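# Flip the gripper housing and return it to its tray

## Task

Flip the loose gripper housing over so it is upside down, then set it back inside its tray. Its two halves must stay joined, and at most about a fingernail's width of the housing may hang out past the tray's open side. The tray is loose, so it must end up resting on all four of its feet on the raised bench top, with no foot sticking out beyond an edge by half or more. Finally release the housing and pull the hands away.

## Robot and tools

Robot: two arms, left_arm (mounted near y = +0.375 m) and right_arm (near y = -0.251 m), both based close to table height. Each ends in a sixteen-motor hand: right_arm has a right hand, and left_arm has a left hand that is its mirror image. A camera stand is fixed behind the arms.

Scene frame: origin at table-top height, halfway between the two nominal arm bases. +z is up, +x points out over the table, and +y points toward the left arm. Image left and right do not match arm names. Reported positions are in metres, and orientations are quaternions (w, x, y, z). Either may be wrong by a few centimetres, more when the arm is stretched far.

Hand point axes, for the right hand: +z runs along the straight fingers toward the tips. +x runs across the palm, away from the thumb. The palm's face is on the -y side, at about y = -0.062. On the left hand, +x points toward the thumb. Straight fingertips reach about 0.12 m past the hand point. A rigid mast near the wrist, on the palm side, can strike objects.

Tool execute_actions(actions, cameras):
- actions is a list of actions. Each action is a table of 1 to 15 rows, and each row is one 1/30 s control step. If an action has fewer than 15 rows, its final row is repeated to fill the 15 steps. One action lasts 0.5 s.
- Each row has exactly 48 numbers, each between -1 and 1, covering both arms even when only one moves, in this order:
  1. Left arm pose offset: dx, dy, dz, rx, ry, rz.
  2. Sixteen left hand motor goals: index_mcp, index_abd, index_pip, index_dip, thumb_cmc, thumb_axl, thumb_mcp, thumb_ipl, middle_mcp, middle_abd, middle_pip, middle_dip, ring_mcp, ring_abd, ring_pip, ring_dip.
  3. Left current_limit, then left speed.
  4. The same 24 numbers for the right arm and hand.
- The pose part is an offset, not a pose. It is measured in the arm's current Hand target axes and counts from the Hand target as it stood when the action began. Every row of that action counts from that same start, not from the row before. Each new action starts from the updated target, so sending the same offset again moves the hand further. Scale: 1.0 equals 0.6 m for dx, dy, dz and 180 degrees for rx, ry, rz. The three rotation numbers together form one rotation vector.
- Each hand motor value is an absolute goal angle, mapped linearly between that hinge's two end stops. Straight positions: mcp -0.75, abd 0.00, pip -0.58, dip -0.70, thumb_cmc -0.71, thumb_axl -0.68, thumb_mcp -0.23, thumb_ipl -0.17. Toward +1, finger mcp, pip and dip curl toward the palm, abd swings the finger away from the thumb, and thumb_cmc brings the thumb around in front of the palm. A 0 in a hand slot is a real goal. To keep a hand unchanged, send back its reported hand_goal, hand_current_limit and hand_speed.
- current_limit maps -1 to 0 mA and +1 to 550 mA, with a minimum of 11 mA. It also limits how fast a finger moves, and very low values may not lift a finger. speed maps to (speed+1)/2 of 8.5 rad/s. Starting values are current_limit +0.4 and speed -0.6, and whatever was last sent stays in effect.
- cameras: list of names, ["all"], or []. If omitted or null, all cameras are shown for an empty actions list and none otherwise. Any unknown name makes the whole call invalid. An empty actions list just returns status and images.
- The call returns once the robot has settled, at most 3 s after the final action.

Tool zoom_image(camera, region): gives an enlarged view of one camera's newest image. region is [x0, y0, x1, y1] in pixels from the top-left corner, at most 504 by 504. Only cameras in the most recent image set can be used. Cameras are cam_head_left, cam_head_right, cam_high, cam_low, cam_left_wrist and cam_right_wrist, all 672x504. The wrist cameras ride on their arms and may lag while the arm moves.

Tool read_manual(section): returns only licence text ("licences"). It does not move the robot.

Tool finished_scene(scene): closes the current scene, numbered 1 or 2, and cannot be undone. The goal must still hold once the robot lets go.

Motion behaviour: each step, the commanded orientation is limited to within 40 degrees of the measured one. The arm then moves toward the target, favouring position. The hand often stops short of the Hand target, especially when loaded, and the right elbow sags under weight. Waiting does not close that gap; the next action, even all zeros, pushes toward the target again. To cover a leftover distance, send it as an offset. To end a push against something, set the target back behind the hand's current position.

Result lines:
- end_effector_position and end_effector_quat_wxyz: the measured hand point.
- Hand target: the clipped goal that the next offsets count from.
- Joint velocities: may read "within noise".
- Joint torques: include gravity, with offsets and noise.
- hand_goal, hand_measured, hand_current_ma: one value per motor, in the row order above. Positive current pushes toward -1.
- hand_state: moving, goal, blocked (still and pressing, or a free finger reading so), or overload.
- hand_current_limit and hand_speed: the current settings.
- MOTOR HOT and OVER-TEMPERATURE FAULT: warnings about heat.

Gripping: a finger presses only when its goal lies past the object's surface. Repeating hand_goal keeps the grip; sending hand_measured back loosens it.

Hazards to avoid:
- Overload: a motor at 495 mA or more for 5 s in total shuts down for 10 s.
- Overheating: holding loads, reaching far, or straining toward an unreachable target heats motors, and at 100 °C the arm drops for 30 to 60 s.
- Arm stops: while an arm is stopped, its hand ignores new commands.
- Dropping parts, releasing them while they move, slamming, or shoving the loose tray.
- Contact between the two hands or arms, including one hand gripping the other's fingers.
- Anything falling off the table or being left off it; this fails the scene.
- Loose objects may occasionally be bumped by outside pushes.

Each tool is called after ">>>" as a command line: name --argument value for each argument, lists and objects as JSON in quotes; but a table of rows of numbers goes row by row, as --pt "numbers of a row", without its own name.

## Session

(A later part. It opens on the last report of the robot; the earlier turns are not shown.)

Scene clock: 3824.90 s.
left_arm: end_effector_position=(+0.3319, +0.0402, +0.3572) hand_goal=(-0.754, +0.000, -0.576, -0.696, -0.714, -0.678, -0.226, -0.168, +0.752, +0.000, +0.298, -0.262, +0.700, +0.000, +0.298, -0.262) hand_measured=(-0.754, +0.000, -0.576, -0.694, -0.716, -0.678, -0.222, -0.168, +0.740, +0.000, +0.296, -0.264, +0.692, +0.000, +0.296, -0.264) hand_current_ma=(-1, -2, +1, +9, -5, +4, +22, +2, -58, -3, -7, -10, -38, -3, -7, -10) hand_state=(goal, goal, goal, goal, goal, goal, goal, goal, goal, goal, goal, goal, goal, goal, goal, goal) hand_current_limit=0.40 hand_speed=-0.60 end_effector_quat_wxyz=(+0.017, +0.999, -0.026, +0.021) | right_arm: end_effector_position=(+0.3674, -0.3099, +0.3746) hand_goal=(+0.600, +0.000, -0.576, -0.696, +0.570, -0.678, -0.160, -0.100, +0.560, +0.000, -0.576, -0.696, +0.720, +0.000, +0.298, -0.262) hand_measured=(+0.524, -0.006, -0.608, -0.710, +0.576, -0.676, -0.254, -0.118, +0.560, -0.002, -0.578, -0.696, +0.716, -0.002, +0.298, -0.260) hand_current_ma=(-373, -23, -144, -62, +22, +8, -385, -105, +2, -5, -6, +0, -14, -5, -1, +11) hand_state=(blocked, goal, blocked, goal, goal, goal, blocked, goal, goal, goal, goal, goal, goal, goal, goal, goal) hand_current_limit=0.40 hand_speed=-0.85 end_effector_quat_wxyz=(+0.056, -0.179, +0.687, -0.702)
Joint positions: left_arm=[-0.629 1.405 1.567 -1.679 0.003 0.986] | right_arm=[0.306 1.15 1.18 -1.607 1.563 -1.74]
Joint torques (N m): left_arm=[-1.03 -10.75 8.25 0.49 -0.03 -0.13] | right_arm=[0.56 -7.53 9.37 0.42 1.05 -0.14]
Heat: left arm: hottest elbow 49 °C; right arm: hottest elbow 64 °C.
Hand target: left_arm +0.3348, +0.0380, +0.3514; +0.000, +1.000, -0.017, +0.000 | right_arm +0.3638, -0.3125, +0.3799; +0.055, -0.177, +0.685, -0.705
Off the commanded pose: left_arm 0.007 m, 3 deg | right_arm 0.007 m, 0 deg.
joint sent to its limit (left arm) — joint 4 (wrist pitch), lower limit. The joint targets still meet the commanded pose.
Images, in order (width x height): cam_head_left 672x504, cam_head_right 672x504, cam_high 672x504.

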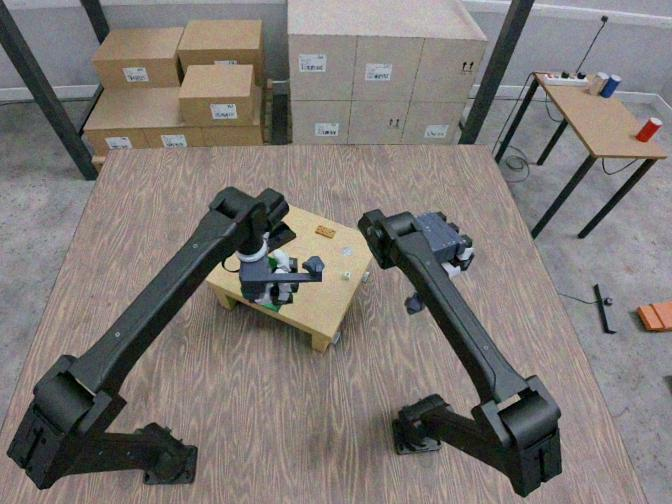

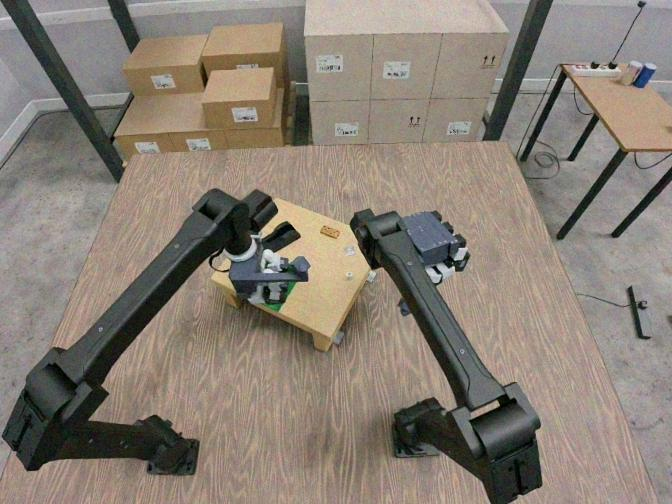

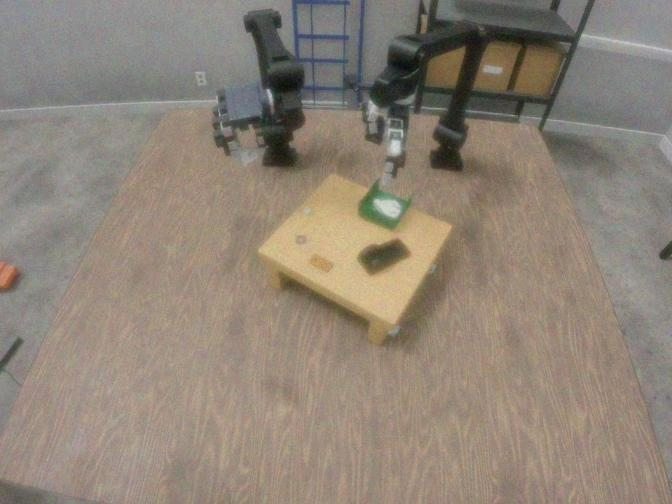

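>>> execute_actions --actions '[[[0,0,0.0558,0,0,0,-0.754,0,-0.576,-0.696,-0.714,-0.678,-0.226,-0.168,0.753,0,0.299,-0.261,0.7,0,0.299,-0.261,0.4,-0.6,0,0,0,0,0,0,0.6,0,-0.576,-0.696,0.57,-0.678,-0.16,-0.1,0.56,0,-0.576,-0.696,0.72,0,0.299,-0.261,0.4,-0.85]],[[0.0309,0.0125,0,0,0,0,-0.754,0,-0.576,-0.696,-0.714,-0.678,-0.226,-0.168,0.753,0,0.299,-0.261,0.7,0,0.299,-0.261,0.4,-0.6,0,0,0,0,0,0,0.6,0,-0.576,-0.696,0.57,-0.678,-0.16,-0.1,0.56,0,-0.576,-0.696,0.72,0,0.299,-0.261,0.4,-0.85]]]' --cameras '["cam_head_left", "cam_high"]'

>>> zoom_image --camera "cam_high" --region '[355, 174, 415, 234]'

>>> zoom_image --camera "cam_head_left" --region '[210, 220, 330, 340]'

Scene clock: 3853.57 s.
left_arm: end_effector_position=(+0.3370, +0.0387, +0.3062) hand_goal=(-0.754, +0.000, -0.576, -0.696, -0.714, -0.678, -0.226, -0.168, +0.752, +0.000, +0.298, -0.262, +0.700, +0.000, +0.298, -0.262) hand_measured=(-0.754, +0.004, -0.578, -0.694, -0.716, -0.678, -0.222, -0.168, +0.740, +0.000, +0.296, -0.264, +0.692, +0.000, +0.296, -0.264) hand_current_ma=(-4, +12, -5, +5, -5, +4, +22, +2, -58, -3, -7, -10, -40, -3, -7, -10) hand_state=(goal, goal, goal, goal, goal, goal, goal, goal, goal, goal, goal, goal, goal, goal, goal, goal) hand_current_limit=0.40 hand_speed=-0.60 end_effector_quat_wxyz=(-0.013, +1.000, -0.020, -0.017) | right_arm: end_effector_position=(+0.3674, -0.3099, +0.3746) hand_goal=(+0.600, +0.000, -0.576, -0.696, +0.570, -0.678, -0.160, -0.100, +0.560, +0.000, -0.576, -0.696, +0.720, +0.000, +0.298, -0.262) hand_measured=(+0.524, -0.006, -0.608, -0.710, +0.576, -0.676, -0.254, -0.118, +0.560, -0.002, -0.578, -0.696, +0.716, -0.002, +0.298, -0.260) hand_current_ma=(-373, -23, -144, -62, +22, +8, -385, -105, +2, -5, -6, +0, -14, -5, -1, +11) hand_state=(blocked, goal, blocked, goal, goal, goal, blocked, goal, goal, goal, goal, goal, goal, goal, goal, goal) hand_current_limit=0.40 hand_speed=-0.85 end_effector_quat_wxyz=(+0.056, -0.179, +0.687, -0.702)
Joint positions: left_arm=[-0.629 1.467 1.515 -1.662 -0.001 0.974] | right_arm=[0.306 1.15 1.18 -1.607 1.563 -1.74]
Joint torques (N m): left_arm=[-0.38 -11.28 11.43 1.03 -0.01 -0.01] | right_arm=[0.5 -7.59 9.43 0.21 1.08 -0.15]
Heat: left arm: hottest elbow 46 °C; right arm: hottest elbow 63 °C.
Hand target: left_arm +0.3532, +0.0298, +0.3179; +0.000, +1.000, -0.017, +0.000 | right_arm +0.3638, -0.3125, +0.3799; +0.055, -0.177, +0.685, -0.705
Off the commanded pose: left_arm 0.022 m, 2 deg | right_arm 0.007 m, 0 deg.
Images, in order (width x height): cam_head_left 672x504, cam_high 672x504.

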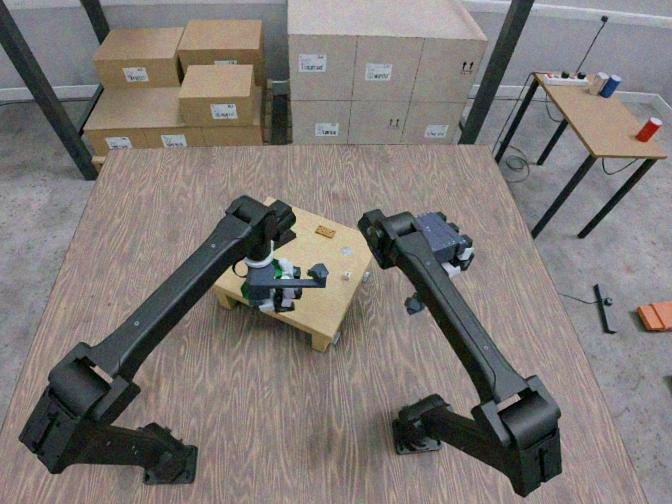

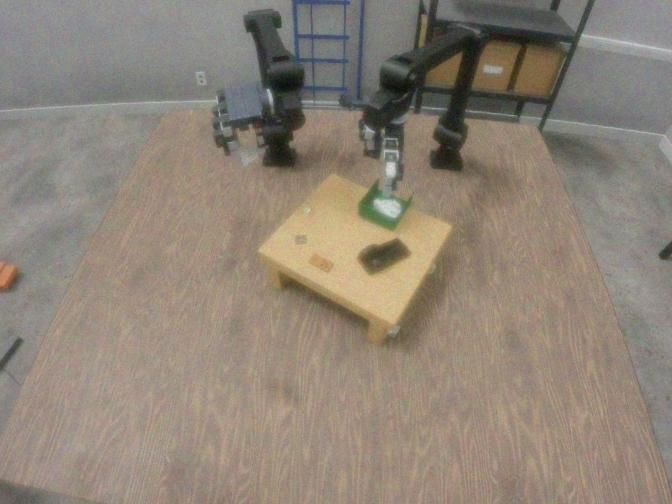

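Scaled by 8.400 from the camera's 672x504 image, which has a finer 960x720 frame.

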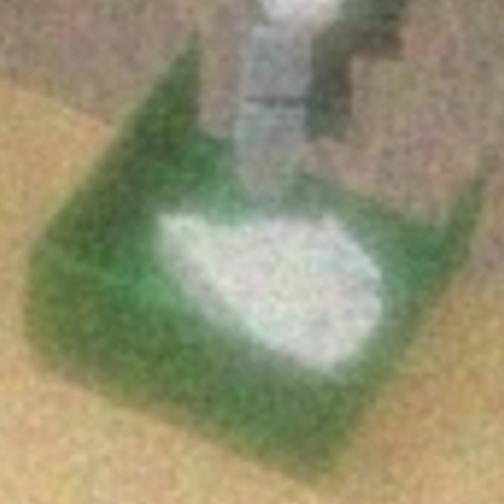

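Scaled by 4.200 from the camera's 672x504 image, which has a finer 960x720 frame.

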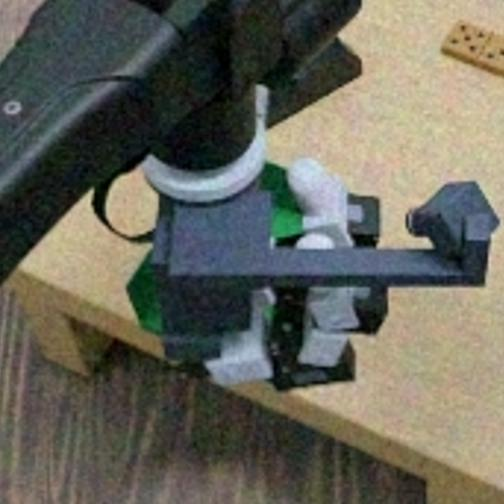

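>>> execute_actions --actions '[[[0,0,-0.02,0,0,0,-0.754,0,-0.576,-0.696,-0.714,-0.678,-0.226,-0.168,0.753,0,0.299,-0.261,0.7,0,0.299,-0.261,0.4,-0.6,0,0,0,0,0,0,0.6,0,-0.576,-0.696,0.57,-0.678,-0.16,-0.1,0.56,0,-0.576,-0.696,0.72,0,0.299,-0.261,0.4,-0.85]]]' --cameras '["cam_high"]'

>>> zoom_image --camera "cam_high" --region '[355, 174, 415, 234]'

Scene clock: 3860.47 s.
left_arm: end_effector_position=(+0.3415, +0.0354, +0.3202) hand_goal=(-0.754, +0.000, -0.576, -0.696, -0.714, -0.678, -0.226, -0.168, +0.752, +0.000, +0.298, -0.262, +0.700, +0.000, +0.298, -0.262) hand_measured=(-0.754, +0.004, -0.578, -0.694, -0.716, -0.678, -0.222, -0.168, +0.740, +0.000, +0.296, -0.264, +0.692, +0.000, +0.296, -0.264) hand_current_ma=(-4, +12, -5, +5, -5, +4, +22, +2, -58, -3, -7, -10, -40, -3, -7, -10) hand_state=(goal, goal, goal, goal, goal, goal, goal, goal, goal, goal, goal, goal, goal, goal, goal, goal) hand_current_limit=0.40 hand_speed=-0.60 end_effector_quat_wxyz=(-0.006, +1.000, -0.020, -0.007) | right_arm: end_effector_position=(+0.3674, -0.3099, +0.3746) hand_goal=(+0.600, +0.000, -0.576, -0.696, +0.570, -0.678, -0.160, -0.100, +0.560, +0.000, -0.576, -0.696, +0.720, +0.000, +0.298, -0.262) hand_measured=(+0.524, -0.006, -0.608, -0.710, +0.576, -0.676, -0.254, -0.118, +0.560, -0.002, -0.578, -0.696, +0.716, -0.002, +0.298, -0.260) hand_current_ma=(-373, -23, -144, -62, +22, +8, -385, -105, +2, -5, -6, +0, -14, -5, -1, +11) hand_state=(blocked, goal, blocked, goal, goal, goal, blocked, goal, goal, goal, goal, goal, goal, goal, goal, goal) hand_current_limit=0.40 hand_speed=-0.85 end_effector_quat_wxyz=(+0.056, -0.179, +0.687, -0.702)
Joint positions: left_arm=[-0.629 1.467 1.548 -1.67 -0.001 0.974] | right_arm=[0.306 1.15 1.18 -1.607 1.563 -1.74]
Joint torques (N m): left_arm=[-0.26 -11.16 11.59 0.12 0 -0.03] | right_arm=[0.79 -8.23 9.44 0.28 1.07 -0.14]
Heat: left arm: hottest elbow 46 °C; right arm: hottest elbow 63 °C.
Hand target: left_arm +0.3532, +0.0298, +0.3299; +0.000, +1.000, -0.017, +0.000 | right_arm +0.3638, -0.3125, +0.3799; +0.055, -0.177, +0.685, -0.705
Off the commanded pose: left_arm 0.016 m, 1 deg | right_arm 0.007 m, 0 deg.
Images, in order (width x height): cam_high 672x504.

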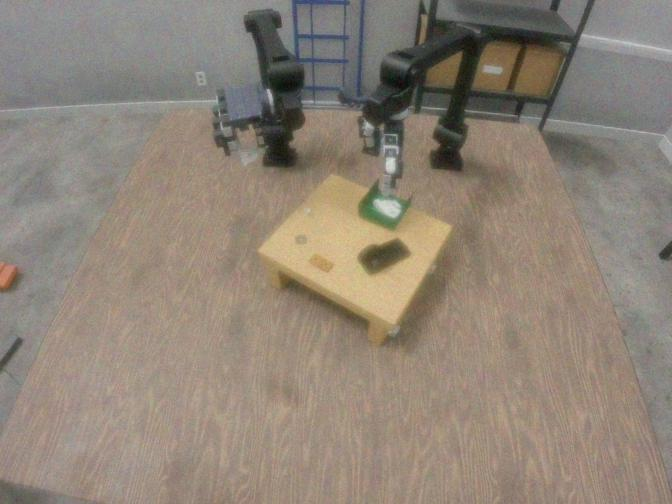

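Scaled by 8.400 from the camera's 672x504 image, which has a finer 960x720 frame.

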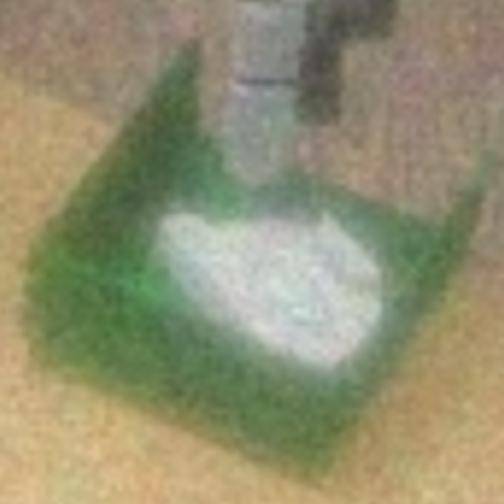

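>>> execute_actions --actions '[[[0.035,0.0142,0.006,0,0,0,-0.754,0,-0.576,-0.696,-0.714,-0.678,-0.226,-0.168,0.753,0,0.299,-0.261,0.7,0,0.299,-0.261,0.4,-0.6,0,0,0,0,0,0,0.6,0,-0.576,-0.696,0.57,-0.678,-0.16,-0.1,0.56,0,-0.576,-0.696,0.72,0,0.299,-0.261,0.4,-0.85]]]' --cameras '["cam_high"]'

>>> zoom_image --camera "cam_high" --region '[355, 174, 415, 234]'

Scene clock: 3868.27 s.
left_arm: end_effector_position=(+0.3622, +0.0267, +0.3157) hand_goal=(-0.754, +0.000, -0.576, -0.696, -0.714, -0.678, -0.226, -0.168, +0.752, +0.000, +0.298, -0.262, +0.700, +0.000, +0.298, -0.262) hand_measured=(-0.754, +0.004, -0.578, -0.696, -0.716, -0.678, -0.222, -0.168, +0.740, +0.000, +0.296, -0.264, +0.692, +0.000, +0.296, -0.264) hand_current_ma=(-4, +14, -5, +4, -5, +4, +22, +2, -58, -3, -7, -10, -40, -3, -7, -10) hand_state=(goal, goal, goal, goal, goal, goal, goal, goal, goal, goal, goal, goal, goal, goal, goal, goal) hand_current_limit=0.40 hand_speed=-0.60 end_effector_quat_wxyz=(-0.007, +1.000, -0.014, -0.009) | right_arm: end_effector_position=(+0.3674, -0.3099, +0.3746) hand_goal=(+0.600, +0.000, -0.576, -0.696, +0.570, -0.678, -0.160, -0.100, +0.560, +0.000, -0.576, -0.696, +0.720, +0.000, +0.298, -0.262) hand_measured=(+0.524, -0.006, -0.608, -0.710, +0.576, -0.676, -0.254, -0.118, +0.560, -0.002, -0.578, -0.696, +0.716, -0.002, +0.298, -0.260) hand_current_ma=(-373, -23, -144, -62, +22, +8, -385, -105, +2, -5, -6, +0, -14, -5, -1, +11) hand_state=(blocked, goal, blocked, goal, goal, goal, blocked, goal, goal, goal, goal, goal, goal, goal, goal, goal) hand_current_limit=0.40 hand_speed=-0.85 end_effector_quat_wxyz=(+0.056, -0.179, +0.687, -0.702)
Joint positions: left_arm=[-0.619 1.526 1.603 -1.671 -0.001 0.974] | right_arm=[0.306 1.15 1.18 -1.607 1.563 -1.74]
Joint torques (N m): left_arm=[-0.44 -12.34 11.64 0.42 -0.02 0.09] | right_arm=[1.14 -7.06 9.44 0.51 1.05 -0.16]
Heat: left arm: hottest elbow 45 °C; right arm: hottest elbow 63 °C.
Hand target: left_arm +0.3738, +0.0206, +0.3264; +0.000, +1.000, -0.017, +0.000 | right_arm +0.3638, -0.3125, +0.3799; +0.055, -0.177, +0.685, -0.705
Off the commanded pose: left_arm 0.017 m, 1 deg | right_arm 0.007 m, 0 deg.
Images, in order (width x height): cam_high 672x504.

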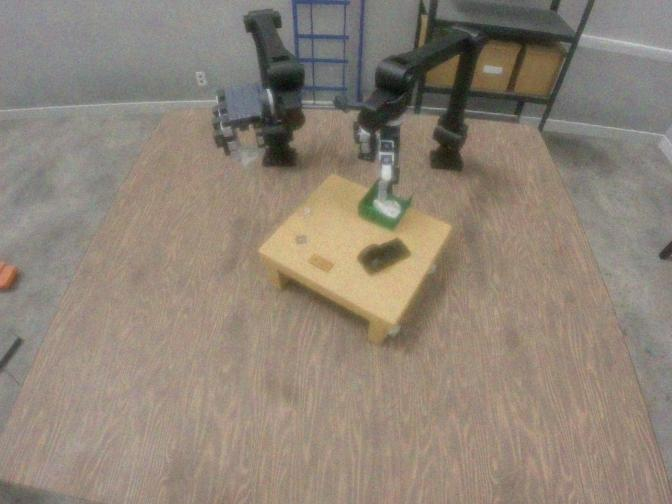

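Scaled by 8.400 from the camera's 672x504 image, which has a finer 960x720 frame.

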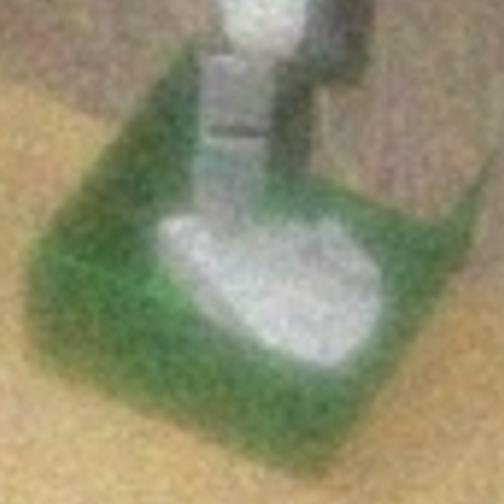

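>>> execute_actions --actions '[[[0.035,0.0142,0,0,0,0,-0.754,0,-0.576,-0.696,-0.714,-0.678,-0.226,-0.168,0.753,0,0.299,-0.261,0.7,0,0.299,-0.261,0.4,-0.6,0,0,0,0,0,0,0.6,0,-0.576,-0.696,0.57,-0.678,-0.16,-0.1,0.56,0,-0.576,-0.696,0.72,0,0.299,-0.261,0.4,-0.85]]]' --cameras '["cam_high"]'

>>> zoom_image --camera "cam_high" --region '[355, 174, 415, 234]'

Scene clock: 3877.87 s.
left_arm: end_effector_position=(+0.3840, +0.0172, +0.3174) hand_goal=(-0.754, +0.000, -0.576, -0.696, -0.714, -0.678, -0.226, -0.168, +0.752, +0.000, +0.298, -0.262, +0.700, +0.000, +0.298, -0.262) hand_measured=(-0.754, +0.004, -0.578, -0.696, -0.716, -0.678, -0.222, -0.168, +0.740, +0.000, +0.296, -0.264, +0.692, +0.000, +0.296, -0.264) hand_current_ma=(-4, +15, -5, +4, -5, +4, +22, +2, -58, -3, -7, -10, -40, -3, -7, -10) hand_state=(goal, goal, goal, goal, goal, goal, goal, goal, goal, goal, goal, goal, goal, goal, goal, goal) hand_current_limit=0.40 hand_speed=-0.60 end_effector_quat_wxyz=(-0.004, +1.000, -0.010, -0.005) | right_arm: end_effector_position=(+0.3674, -0.3099, +0.3746) hand_goal=(+0.600, +0.000, -0.576, -0.696, +0.570, -0.678, -0.160, -0.100, +0.560, +0.000, -0.576, -0.696, +0.720, +0.000, +0.298, -0.262) hand_measured=(+0.524, -0.006, -0.608, -0.710, +0.576, -0.676, -0.254, -0.118, +0.560, -0.002, -0.578, -0.696, +0.716, -0.002, +0.298, -0.260) hand_current_ma=(-373, -23, -144, -62, +22, +8, -385, -105, +2, -5, -6, +0, -14, -5, -1, +11) hand_state=(blocked, goal, blocked, goal, goal, goal, blocked, goal, goal, goal, goal, goal, goal, goal, goal, goal) hand_current_limit=0.40 hand_speed=-0.85 end_effector_quat_wxyz=(+0.056, -0.179, +0.687, -0.702)
Joint positions: left_arm=[-0.609 1.58 1.668 -1.673 -0.001 0.974] | right_arm=[0.306 1.15 1.18 -1.607 1.563 -1.74]
Joint torques (N m): left_arm=[-0.15 -12.57 11.71 0.18 0 0.15] | right_arm=[0.44 -7.47 9.39 0.2 1.04 -0.14]
Heat: left arm: hottest elbow 46 °C; right arm: hottest elbow 63 °C.
Hand target: left_arm +0.3946, +0.0114, +0.3262; +0.000, +1.000, -0.017, +0.000 | right_arm +0.3638, -0.3125, +0.3799; +0.055, -0.177, +0.685, -0.705
Off the commanded pose: left_arm 0.015 m, 1 deg | right_arm 0.007 m, 0 deg.
joint sent to its limit (left arm) — joint 4 (wrist pitch), lower limit. The joint targets still meet the commanded pose.
Images, in order (width x height): cam_high 672x504.

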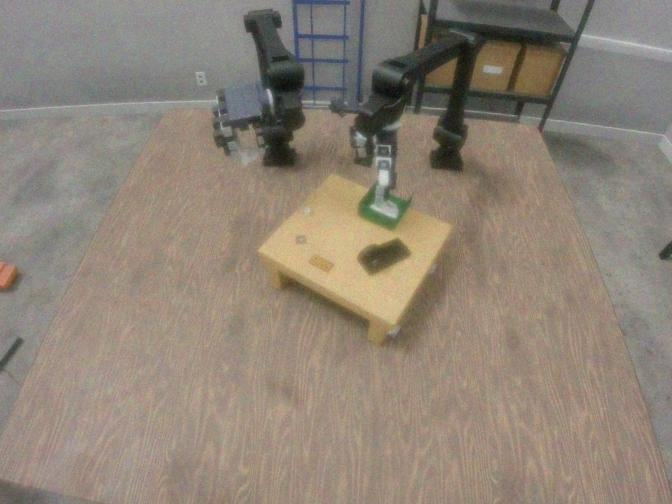

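Scaled by 8.400 from the camera's 672x504 image, which has a finer 960x720 frame.

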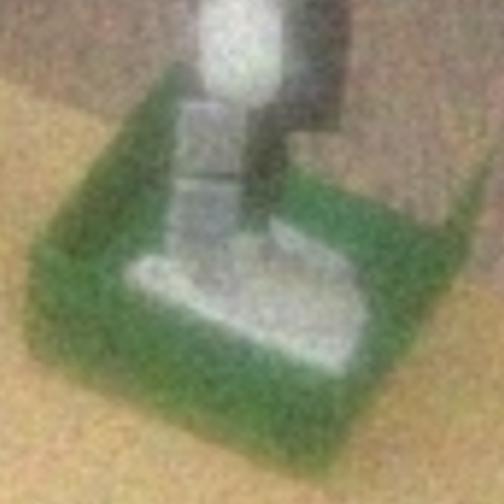

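>>> execute_actions --actions '[[[0.035,0.0142,0,0,0,0,-0.754,0,-0.576,-0.696,-0.714,-0.678,-0.226,-0.168,0.753,0,0.299,-0.261,0.7,0,0.299,-0.261,0.4,-0.6,0,0,0,0,0,0,0.6,0,-0.576,-0.696,0.57,-0.678,-0.16,-0.1,0.56,0,-0.576,-0.696,0.72,0,0.299,-0.261,0.4,-0.85]]]' --cameras '["cam_high"]'

>>> zoom_image --camera "cam_high" --region '[355, 174, 415, 234]'

Scene clock: 3884.93 s.
left_arm: end_effector_position=(+0.4039, +0.0087, +0.3198) hand_goal=(-0.754, +0.000, -0.576, -0.696, -0.714, -0.678, -0.226, -0.168, +0.752, +0.000, +0.298, -0.262, +0.700, +0.000, +0.298, -0.262) hand_measured=(-0.756, +0.006, -0.578, -0.696, -0.716, -0.678, -0.222, -0.168, +0.740, +0.000, +0.296, -0.264, +0.692, +0.000, +0.296, -0.264) hand_current_ma=(-9, +20, -6, +4, -5, +4, +22, +2, -58, -3, -7, -10, -40, -3, -7, -10) hand_state=(goal, goal, goal, goal, goal, goal, goal, goal, goal, goal, goal, goal, goal, goal, goal, goal) hand_current_limit=0.40 hand_speed=-0.60 end_effector_quat_wxyz=(-0.001, +1.000, -0.008, -0.001) | right_arm: end_effector_position=(+0.3674, -0.3099, +0.3746) hand_goal=(+0.600, +0.000, -0.576, -0.696, +0.570, -0.678, -0.160, -0.100, +0.560, +0.000, -0.576, -0.696, +0.720, +0.000, +0.298, -0.262) hand_measured=(+0.524, -0.006, -0.608, -0.710, +0.576, -0.676, -0.254, -0.118, +0.560, -0.002, -0.578, -0.696, +0.716, -0.002, +0.298, -0.260) hand_current_ma=(-373, -23, -144, -62, +22, +8, -385, -105, +2, -5, -6, +0, -14, -5, -1, +11) hand_state=(blocked, goal, blocked, goal, goal, goal, blocked, goal, goal, goal, goal, goal, goal, goal, goal, goal) hand_current_limit=0.40 hand_speed=-0.85 end_effector_quat_wxyz=(+0.056, -0.179, +0.687, -0.702)
Joint positions: left_arm=[-0.6 1.631 1.734 -1.677 -0.001 0.98] | right_arm=[0.306 1.15 1.18 -1.607 1.563 -1.74]
Joint torques (N m): left_arm=[-0.15 -13.22 11.62 0.39 0.06 0.2] | right_arm=[0.56 -8.23 9.28 0.29 1.04 -0.11]
Heat: left arm: hottest elbow 47 °C; right arm: hottest elbow 63 °C.
Hand target: left_arm +0.4152, +0.0022, +0.3262; +0.000, +1.000, -0.017, +0.000 | right_arm +0.3638, -0.3125, +0.3799; +0.055, -0.177, +0.685, -0.705
Off the commanded pose: left_arm 0.015 m, 1 deg | right_arm 0.007 m, 0 deg.
joint sent to its limit (left arm) — joint 4 (wrist pitch), lower limit. The joint targets still meet the commanded pose.
Images, in order (width x height): cam_high 672x504.

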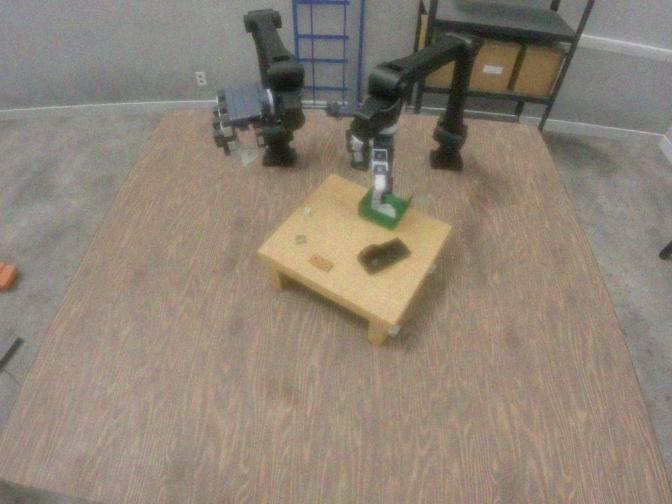

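Scaled by 8.400 from the camera's 672x504 image, which has a finer 960x720 frame.

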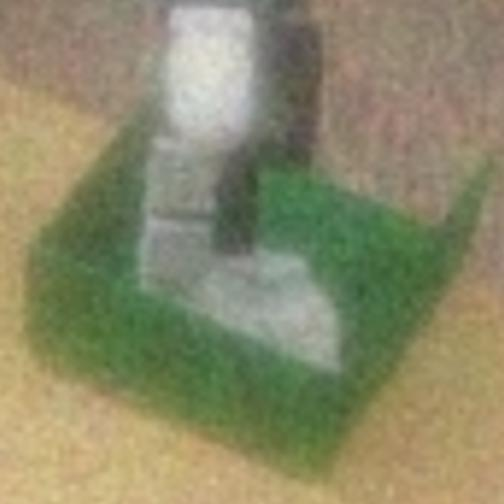

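>>> execute_actions --actions '[[[-0.02,-0.008,-0.02,0,0,0,-0.754,0,-0.576,-0.696,-0.714,-0.678,-0.226,-0.168,0.753,0,0.299,-0.261,0.7,0,0.299,-0.261,0.4,-0.6,0,0,0,0,0,0,0.6,0,-0.576,-0.696,0.57,-0.678,-0.16,-0.1,0.56,0,-0.576,-0.696,0.72,0,0.299,-0.261,0.4,-0.85]],[[0,0,-0.07,0,0,0,-0.754,0,-0.576,-0.696,-0.714,-0.678,-0.226,-0.168,0.753,0,0.299,-0.261,0.7,0,0.299,-0.261,0.4,-0.6,0,0,0,0,0,0,0.6,0,-0.576,-0.696,0.57,-0.678,-0.16,-0.1,0.56,0,-0.576,-0.696,0.72,0,0.299,-0.261,0.4,-0.85]],[[0,0,-0.07,0,0,0,-0.754,0,-0.576,-0.696,-0.714,-0.678,-0.226,-0.168,0.753,0,0.299,-0.261,0.7,0,0.299,-0.261,0.4,-0.6,0,0,0,0,0,0,0.6,0,-0.576,-0.696,0.57,-0.678,-0.16,-0.1,0.56,0,-0.576,-0.696,0.72,0,0.299,-0.261,0.4,-0.85]]]' --cameras '["cam_high"]'

>>> zoom_image --camera "cam_high" --region '[355, 174, 415, 234]'

Scene clock: 3898.93 s.
left_arm: end_effector_position=(+0.3989, +0.0080, +0.3963) hand_goal=(-0.754, +0.000, -0.576, -0.696, -0.714, -0.678, -0.226, -0.168, +0.752, +0.000, +0.298, -0.262, +0.700, +0.000, +0.298, -0.262) hand_measured=(-0.756, +0.004, -0.578, -0.696, -0.716, -0.678, -0.222, -0.168, +0.740, +0.000, +0.296, -0.264, +0.692, +0.000, +0.296, -0.264) hand_current_ma=(-5, +13, -6, +4, -5, +4, +22, +2, -58, -3, -7, -10, -40, -3, -7, -10) hand_state=(goal, goal, goal, goal, goal, goal, goal, goal, goal, goal, goal, goal, goal, goal, goal, goal) hand_current_limit=0.40 hand_speed=-0.60 end_effector_quat_wxyz=(+0.048, +0.997, -0.014, +0.057) | right_arm: end_effector_position=(+0.3674, -0.3099, +0.3746) hand_goal=(+0.600, +0.000, -0.576, -0.696, +0.570, -0.678, -0.160, -0.100, +0.560, +0.000, -0.576, -0.696, +0.720, +0.000, +0.298, -0.262) hand_measured=(+0.524, -0.006, -0.608, -0.710, +0.576, -0.676, -0.254, -0.118, +0.560, -0.002, -0.578, -0.696, +0.716, -0.002, +0.298, -0.260) hand_current_ma=(-373, -23, -144, -62, +22, +8, -385, -105, +2, -5, -6, +0, -14, -5, -1, +11) hand_state=(blocked, goal, blocked, goal, goal, goal, blocked, goal, goal, goal, goal, goal, goal, goal, goal, goal) hand_current_limit=0.40 hand_speed=-0.85 end_effector_quat_wxyz=(+0.056, -0.179, +0.687, -0.702)
Joint positions: left_arm=[-0.6 1.553 1.808 -1.677 0.016 0.99] | right_arm=[0.306 1.15 1.18 -1.607 1.563 -1.74]
Joint torques (N m): left_arm=[-0.21 -15.03 11.55 0.64 0.3 0.09] | right_arm=[1.2 -7.36 9.36 0.2 1 -0.14]
Heat: left arm: hottest elbow 48 °C; right arm: hottest elbow 62 °C.
Hand target: left_arm +0.4036, +0.0074, +0.4223; +0.000, +1.000, -0.017, +0.000 | right_arm +0.3638, -0.3125, +0.3799; +0.055, -0.177, +0.685, -0.705
Off the commanded pose: left_arm 0.026 m, 9 deg | right_arm 0.007 m, 0 deg.
joint sent to its limit (left arm) — joint 4 (wrist pitch), lower limit. The joint targets are off in orientation, not in position.
Images, in order (width x height): cam_high 672x504.

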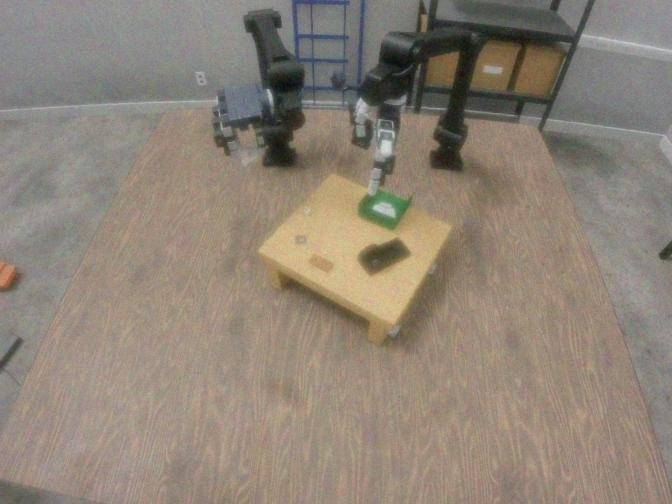

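Scaled by 8.400 from the camera's 672x504 image, which has a finer 960x720 frame.

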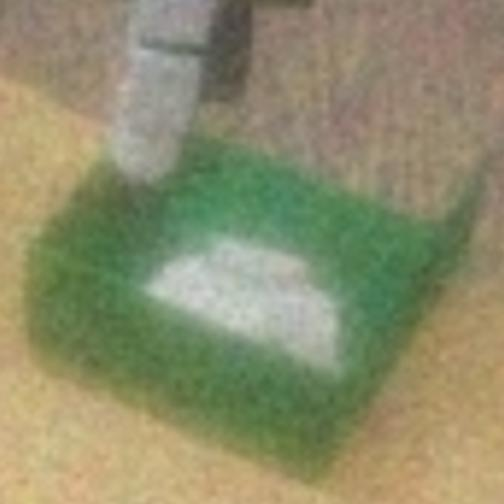

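>>> execute_actions --actions '[[[0.0087,-0.0153,0.0517,0,0,0,-0.754,0,-0.576,-0.696,-0.714,-0.678,-0.226,-0.168,0.753,0,0.299,-0.261,0.7,0,0.299,-0.261,0.4,-0.6,0,0,0,0,0,0,0.6,0,-0.576,-0.696,0.57,-0.678,-0.16,-0.1,0.56,0,-0.576,-0.696,0.72,0,0.299,-0.261,0.4,-0.85]],[[0.0087,-0.0153,0.0517,0,0,0,-0.754,0,-0.576,-0.696,-0.714,-0.678,-0.226,-0.168,0.753,0,0.299,-0.261,0.7,0,0.299,-0.261,0.4,-0.6,0,0,0,0,0,0,0.6,0,-0.576,-0.696,0.57,-0.678,-0.16,-0.1,0.56,0,-0.576,-0.696,0.72,0,0.299,-0.261,0.4,-0.85]]]' --cameras '["cam_high", "cam_head_left"]'

>>> zoom_image --camera "cam_high" --region '[355, 174, 415, 234]'

Scene clock: 3941.13 s.
left_arm: end_effector_position=(+0.4104, +0.0255, +0.3716) hand_goal=(-0.754, +0.000, -0.576, -0.696, -0.714, -0.678, -0.226, -0.168, +0.752, +0.000, +0.298, -0.262, +0.700, +0.000, +0.298, -0.262) hand_measured=(-0.756, +0.004, -0.578, -0.696, -0.716, -0.678, -0.222, -0.168, +0.740, +0.000, +0.296, -0.264, +0.692, +0.000, +0.296, -0.264) hand_current_ma=(-5, +13, -6, +4, -5, +4, +22, +2, -58, -3, -7, -10, -40, -3, -7, -10) hand_state=(goal, goal, goal, goal, goal, goal, goal, goal, goal, goal, goal, goal, goal, goal, goal, goal) hand_current_limit=0.40 hand_speed=-0.60 end_effector_quat_wxyz=(+0.030, +0.999, -0.013, +0.040) | right_arm: end_effector_position=(+0.3674, -0.3099, +0.3746) hand_goal=(+0.600, +0.000, -0.576, -0.696, +0.570, -0.678, -0.160, -0.100, +0.560, +0.000, -0.576, -0.696, +0.720, +0.000, +0.298, -0.262) hand_measured=(+0.524, -0.006, -0.608, -0.710, +0.576, -0.676, -0.254, -0.118, +0.560, -0.002, -0.578, -0.696, +0.716, -0.002, +0.298, -0.260) hand_current_ma=(-373, -23, -144, -62, +22, +8, -385, -105, +2, -5, -6, +0, -14, -5, -1, +11) hand_state=(blocked, goal, blocked, goal, goal, goal, blocked, goal, goal, goal, goal, goal, goal, goal, goal, goal) hand_current_limit=0.40 hand_speed=-0.85 end_effector_quat_wxyz=(+0.056, -0.179, +0.687, -0.702)
Joint positions: left_arm=[-0.56 1.571 1.777 -1.677 0.01 1.029] | right_arm=[0.306 1.15 1.18 -1.607 1.563 -1.74]
Joint torques (N m): left_arm=[-0.32 -13.16 7.95 0.53 -0.03 0.15] | right_arm=[0.5 -7.3 9.37 0.16 1.06 -0.1]
Heat: left arm: hottest elbow 50 °C; right arm: hottest elbow 62 °C.
Hand target: left_arm +0.4145, +0.0255, +0.3601; +0.000, +1.000, -0.017, -0.001 | right_arm +0.3638, -0.3125, +0.3799; +0.055, -0.177, +0.685, -0.705
Off the commanded pose: left_arm 0.012 m, 6 deg | right_arm 0.007 m, 0 deg.
joint sent to its limit (left arm) — joint 4 (wrist pitch), lower limit. The joint targets are off in orientation, not in position.
Images, in order (width x height): cam_head_left 672x504, cam_high 672x504.

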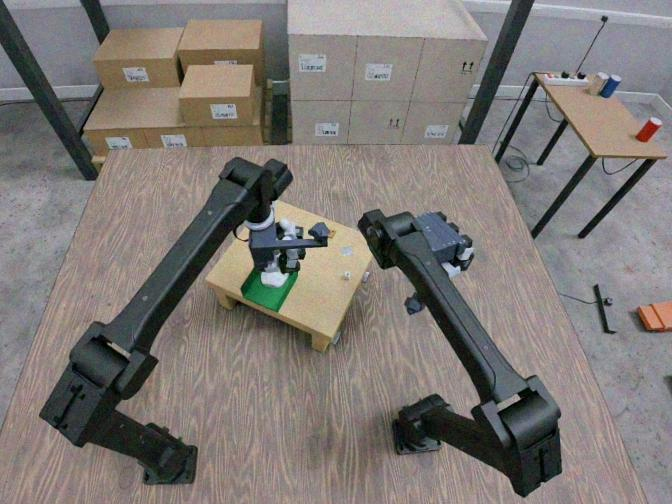

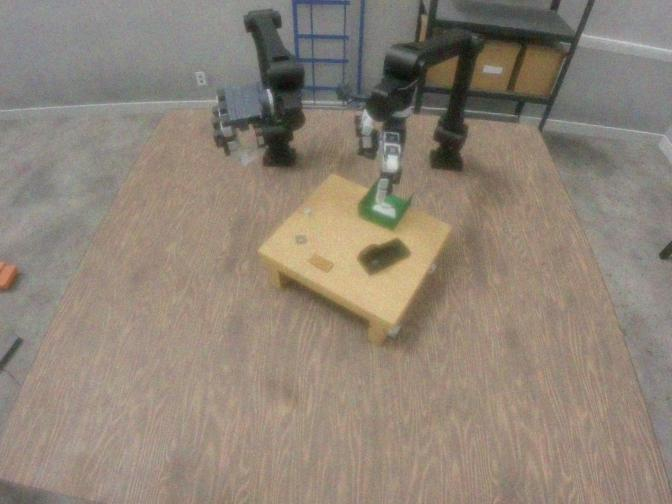

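Scaled by 8.400 from the camera's 672x504 image, which has a finer 960x720 frame.

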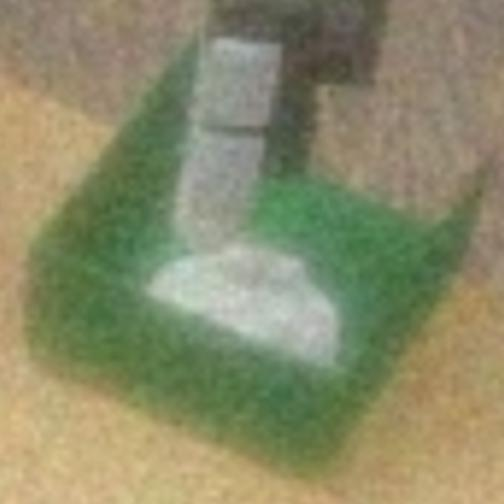

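>>> execute_actions --actions '[[[0,0,0.045,0,0,0,-0.754,0,-0.576,-0.696,-0.714,-0.678,-0.226,-0.168,0.753,0,0.299,-0.261,0.7,0,0.299,-0.261,0.4,-0.6,0,0,0,0,0,0,0.6,0,-0.576,-0.696,0.57,-0.678,-0.16,-0.1,0.56,0,-0.576,-0.696,0.72,0,0.299,-0.261,0.4,-0.85]]]' --cameras '["cam_high"]'

>>> zoom_image --camera "cam_high" --region '[355, 174, 415, 234]'

Scene clock: 3949.00 s.
left_arm: end_effector_position=(+0.4119, +0.0261, +0.3438) hand_goal=(-0.754, +0.000, -0.576, -0.696, -0.714, -0.678, -0.226, -0.168, +0.752, +0.000, +0.298, -0.262, +0.700, +0.000, +0.298, -0.262) hand_measured=(-0.756, +0.004, -0.578, -0.696, -0.716, -0.678, -0.222, -0.168, +0.740, +0.000, +0.296, -0.264, +0.692, +0.000, +0.296, -0.264) hand_current_ma=(-5, +13, -6, +4, -5, +4, +22, +2, -58, -3, -7, -10, -40, -3, -7, -10) hand_state=(goal, goal, goal, goal, goal, goal, goal, goal, goal, goal, goal, goal, goal, goal, goal, goal) hand_current_limit=0.40 hand_speed=-0.60 end_effector_quat_wxyz=(+0.012, +1.000, -0.012, +0.018) | right_arm: end_effector_position=(+0.3674, -0.3099, +0.3746) hand_goal=(+0.600, +0.000, -0.576, -0.696, +0.570, -0.678, -0.160, -0.100, +0.560, +0.000, -0.576, -0.696, +0.720, +0.000, +0.298, -0.262) hand_measured=(+0.524, -0.006, -0.608, -0.710, +0.576, -0.676, -0.254, -0.118, +0.560, -0.002, -0.578, -0.696, +0.716, -0.002, +0.298, -0.260) hand_current_ma=(-373, -23, -144, -62, +22, +8, -385, -105, +2, -5, -6, +0, -14, -5, -1, +11) hand_state=(blocked, goal, blocked, goal, goal, goal, blocked, goal, goal, goal, goal, goal, goal, goal, goal, goal) hand_current_limit=0.40 hand_speed=-0.85 end_effector_quat_wxyz=(+0.056, -0.179, +0.687, -0.702)
Joint positions: left_arm=[-0.56 1.599 1.749 -1.677 0.002 1.029] | right_arm=[0.306 1.15 1.18 -1.607 1.563 -1.74]
Joint torques (N m): left_arm=[-0.67 -13.86 8.14 0.44 -0.03 0.16] | right_arm=[0.73 -7.36 9.44 0.14 1.1 -0.13]
Heat: left arm: hottest elbow 48 °C; right arm: hottest elbow 62 °C.
Hand target: left_arm +0.4145, +0.0255, +0.3333; +0.000, +1.000, -0.017, +0.000 | right_arm +0.3638, -0.3125, +0.3799; +0.055, -0.177, +0.685, -0.705
Off the commanded pose: left_arm 0.011 m, 3 deg | right_arm 0.007 m, 0 deg.
joint sent to its limit (left arm) — joint 4 (wrist pitch), lower limit. The joint targets still meet the commanded pose.
Images, in order (width x height): cam_high 672x504.

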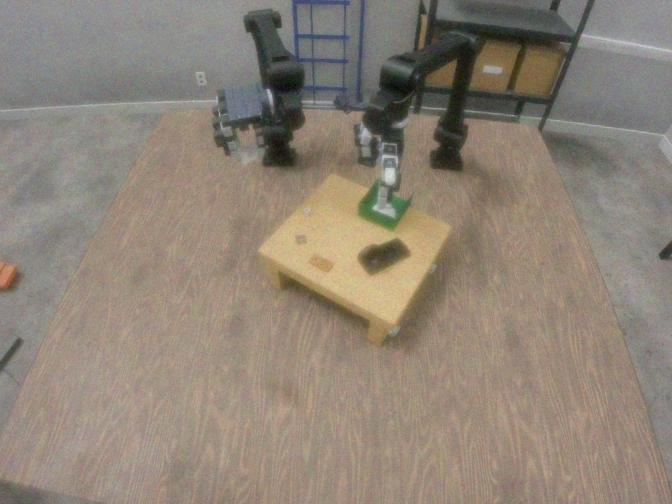

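Scaled by 8.400 from the camera's 672x504 image, which has a finer 960x720 frame.

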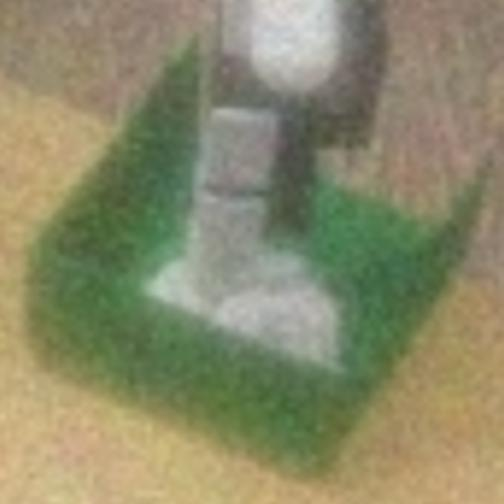

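>>> execute_actions --actions '[[[0,-0.0217,0,0,0,0,-0.754,0,-0.576,-0.696,-0.714,-0.678,-0.226,-0.168,0.753,0,0.299,-0.261,0.7,0,0.299,-0.261,0.4,-0.6,0,0,0,0,0,0,0.6,0,-0.576,-0.696,0.57,-0.678,-0.16,-0.1,0.56,0,-0.576,-0.696,0.72,0,0.299,-0.261,0.4,-0.85]],[[0,0,0.033,0,0,0,-0.754,0,-0.576,-0.696,-0.714,-0.678,-0.226,-0.168,0.753,0,0.299,-0.261,0.7,0,0.299,-0.261,0.4,-0.6,0,0,0,0,0,0,0.6,0,-0.576,-0.696,0.57,-0.678,-0.16,-0.1,0.56,0,-0.576,-0.696,0.72,0,0.299,-0.261,0.4,-0.85]]]' --cameras '["cam_high"]'

>>> zoom_image --camera "cam_high" --region '[355, 174, 415, 234]'

Scene clock: 3958.63 s.
left_arm: end_effector_position=(+0.4107, +0.0409, +0.3204) hand_goal=(-0.754, +0.000, -0.576, -0.696, -0.714, -0.678, -0.226, -0.168, +0.752, +0.000, +0.298, -0.262, +0.700, +0.000, +0.298, -0.262) hand_measured=(-0.754, +0.002, -0.576, -0.696, -0.716, -0.678, -0.222, -0.168, +0.740, +0.000, +0.296, -0.264, +0.692, +0.000, +0.296, -0.264) hand_current_ma=(+1, +11, -3, +4, -5, +4, +22, +2, -58, -3, -7, -10, -41, -3, -7, -10) hand_state=(goal, goal, goal, goal, goal, goal, goal, goal, goal, goal, goal, goal, goal, goal, goal, goal) hand_current_limit=0.40 hand_speed=-0.60 end_effector_quat_wxyz=(-0.002, +1.000, -0.008, -0.001) | right_arm: end_effector_position=(+0.3674, -0.3099, +0.3746) hand_goal=(+0.600, +0.000, -0.576, -0.696, +0.570, -0.678, -0.160, -0.100, +0.560, +0.000, -0.576, -0.696, +0.720, +0.000, +0.298, -0.262) hand_measured=(+0.524, -0.006, -0.608, -0.710, +0.576, -0.676, -0.254, -0.118, +0.560, -0.002, -0.578, -0.696, +0.716, -0.002, +0.298, -0.260) hand_current_ma=(-373, -23, -144, -62, +22, +8, -385, -105, +2, -5, -6, +0, -14, -5, -1, +11) hand_state=(blocked, goal, blocked, goal, goal, goal, blocked, goal, goal, goal, goal, goal, goal, goal, goal, goal) hand_current_limit=0.40 hand_speed=-0.85 end_effector_quat_wxyz=(+0.056, -0.179, +0.687, -0.702)
Joint positions: left_arm=[-0.537 1.599 1.697 -1.673 -0.001 1.043] | right_arm=[0.306 1.15 1.18 -1.607 1.563 -1.74]
Joint torques (N m): left_arm=[-0.85 -13.8 7.86 1.26 -0.01 0.15] | right_arm=[0.15 -7.88 9.26 0.34 1.07 -0.15]
Heat: left arm: hottest elbow 46 °C; right arm: hottest elbow 62 °C.
Hand target: left_arm +0.4149, +0.0385, +0.3134; +0.000, +1.000, -0.017, +0.000 | right_arm +0.3638, -0.3125, +0.3799; +0.055, -0.177, +0.685, -0.705
Off the commanded pose: left_arm 0.008 m, 1 deg | right_arm 0.007 m, 0 deg.
Images, in order (width x height): cam_high 672x504.

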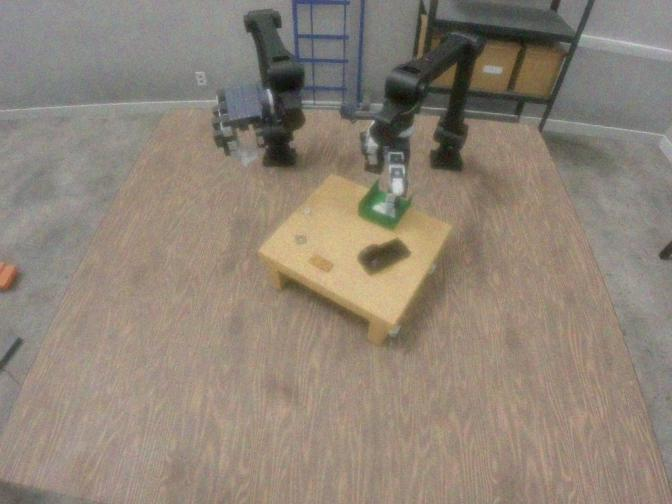

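Scaled by 8.400 from the camera's 672x504 image, which has a finer 960x720 frame.

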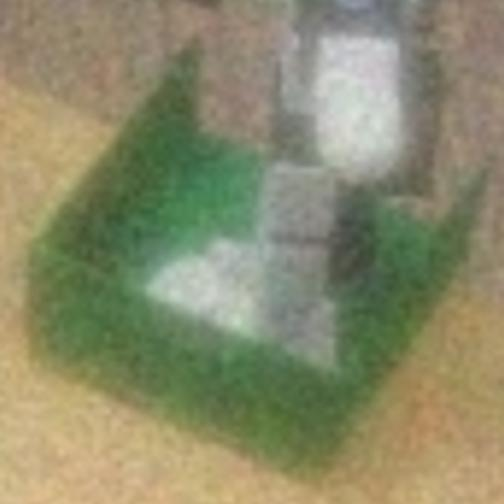

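>>> execute_actions --actions '[[[0,0,-0.05,0,0,0,-0.754,0,-0.576,-0.696,-0.714,-0.678,-0.226,-0.168,0.753,0,0.299,-0.261,0.7,0,0.299,-0.261,0.4,-0.6,0,0,0,0,0,0,0.6,0,-0.576,-0.696,0.57,-0.678,-0.16,-0.1,0.56,0,-0.576,-0.696,0.72,0,0.299,-0.261,0.4,-0.85]],[[-0.004,0.022,0,0,0,0,-0.754,0,-0.576,-0.696,-0.714,-0.678,-0.226,-0.168,0.753,0,0.299,-0.261,0.7,0,0.299,-0.261,0.4,-0.6,0,0,0,0,0,0,0.6,0,-0.576,-0.696,0.57,-0.678,-0.16,-0.1,0.56,0,-0.576,-0.696,0.72,0,0.299,-0.261,0.4,-0.85]]]' --cameras '["cam_high"]'

>>> zoom_image --camera "cam_high" --region '[355, 174, 415, 234]'

Scene clock: 3969.90 s.
left_arm: end_effector_position=(+0.4063, +0.0336, +0.3234) hand_goal=(-0.754, +0.000, -0.576, -0.696, -0.714, -0.678, -0.226, -0.168, +0.752, +0.000, +0.298, -0.262, +0.700, +0.000, +0.298, -0.262) hand_measured=(-0.754, +0.002, -0.576, -0.696, -0.716, -0.678, -0.222, -0.168, +0.740, +0.000, +0.296, -0.264, +0.692, +0.000, +0.296, -0.264) hand_current_ma=(+2, +7, -3, +4, -5, +4, +22, +2, -58, -3, -7, -10, -41, -3, -7, -10) hand_state=(goal, goal, goal, goal, goal, goal, goal, goal, goal, goal, goal, goal, goal, goal, goal, goal) hand_current_limit=0.40 hand_speed=-0.60 end_effector_quat_wxyz=(+0.000, +1.000, -0.016, +0.001) | right_arm: end_effector_position=(+0.3674, -0.3099, +0.3746) hand_goal=(+0.600, +0.000, -0.576, -0.696, +0.570, -0.678, -0.160, -0.100, +0.560, +0.000, -0.576, -0.696, +0.720, +0.000, +0.298, -0.262) hand_measured=(+0.524, -0.006, -0.608, -0.710, +0.576, -0.676, -0.254, -0.118, +0.560, -0.002, -0.578, -0.696, +0.716, -0.002, +0.298, -0.260) hand_current_ma=(-373, -23, -144, -62, +22, +8, -385, -105, +2, -5, -6, +0, -14, -5, -1, +11) hand_state=(blocked, goal, blocked, goal, goal, goal, blocked, goal, goal, goal, goal, goal, goal, goal, goal, goal) hand_current_limit=0.40 hand_speed=-0.85 end_effector_quat_wxyz=(+0.056, -0.179, +0.687, -0.702)
Joint positions: left_arm=[-0.553 1.599 1.704 -1.674 -0.001 1.043] | right_arm=[0.306 1.15 1.18 -1.607 1.563 -1.74]
Joint torques (N m): left_arm=[-1.38 -14.92 11.69 0.23 0.2 -0.05] | right_arm=[1.14 -7.65 9.35 0.39 1.04 -0.12]
Heat: left arm: hottest elbow 45 °C; right arm: hottest elbow 62 °C.
Hand target: left_arm +0.4121, +0.0254, +0.3434; +0.000, +1.000, -0.017, +0.000 | right_arm +0.3638, -0.3125, +0.3799; +0.055, -0.177, +0.685, -0.705
Off the commanded pose: left_arm 0.022 m, 0 deg | right_arm 0.007 m, 0 deg.
joint sent to its limit (left arm) — joint 4 (wrist pitch), lower limit. The joint targets still meet the commanded pose.
Images, in order (width x height): cam_high 672x504.

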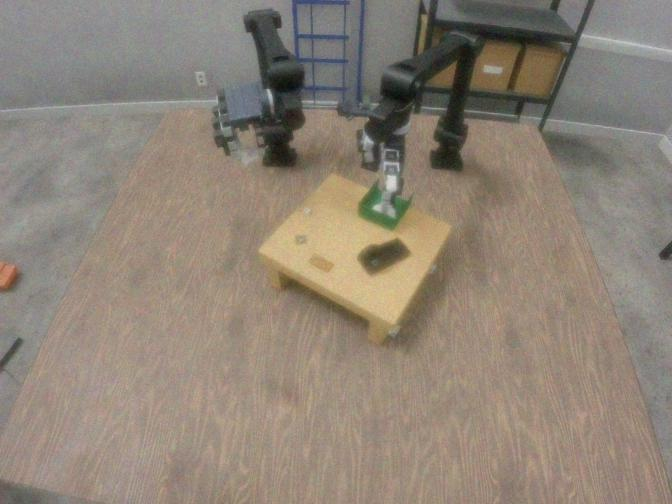

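Scaled by 8.400 from the camera's 672x504 image, which has a finer 960x720 frame.

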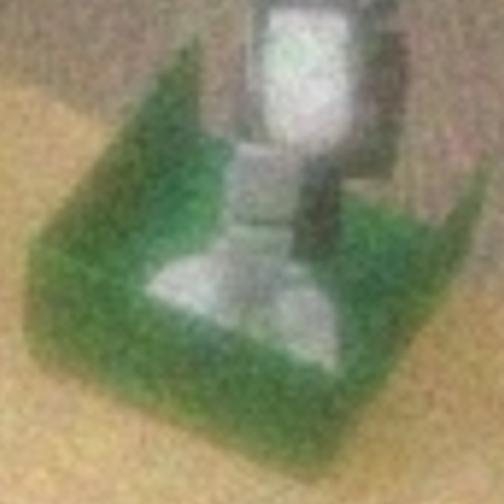

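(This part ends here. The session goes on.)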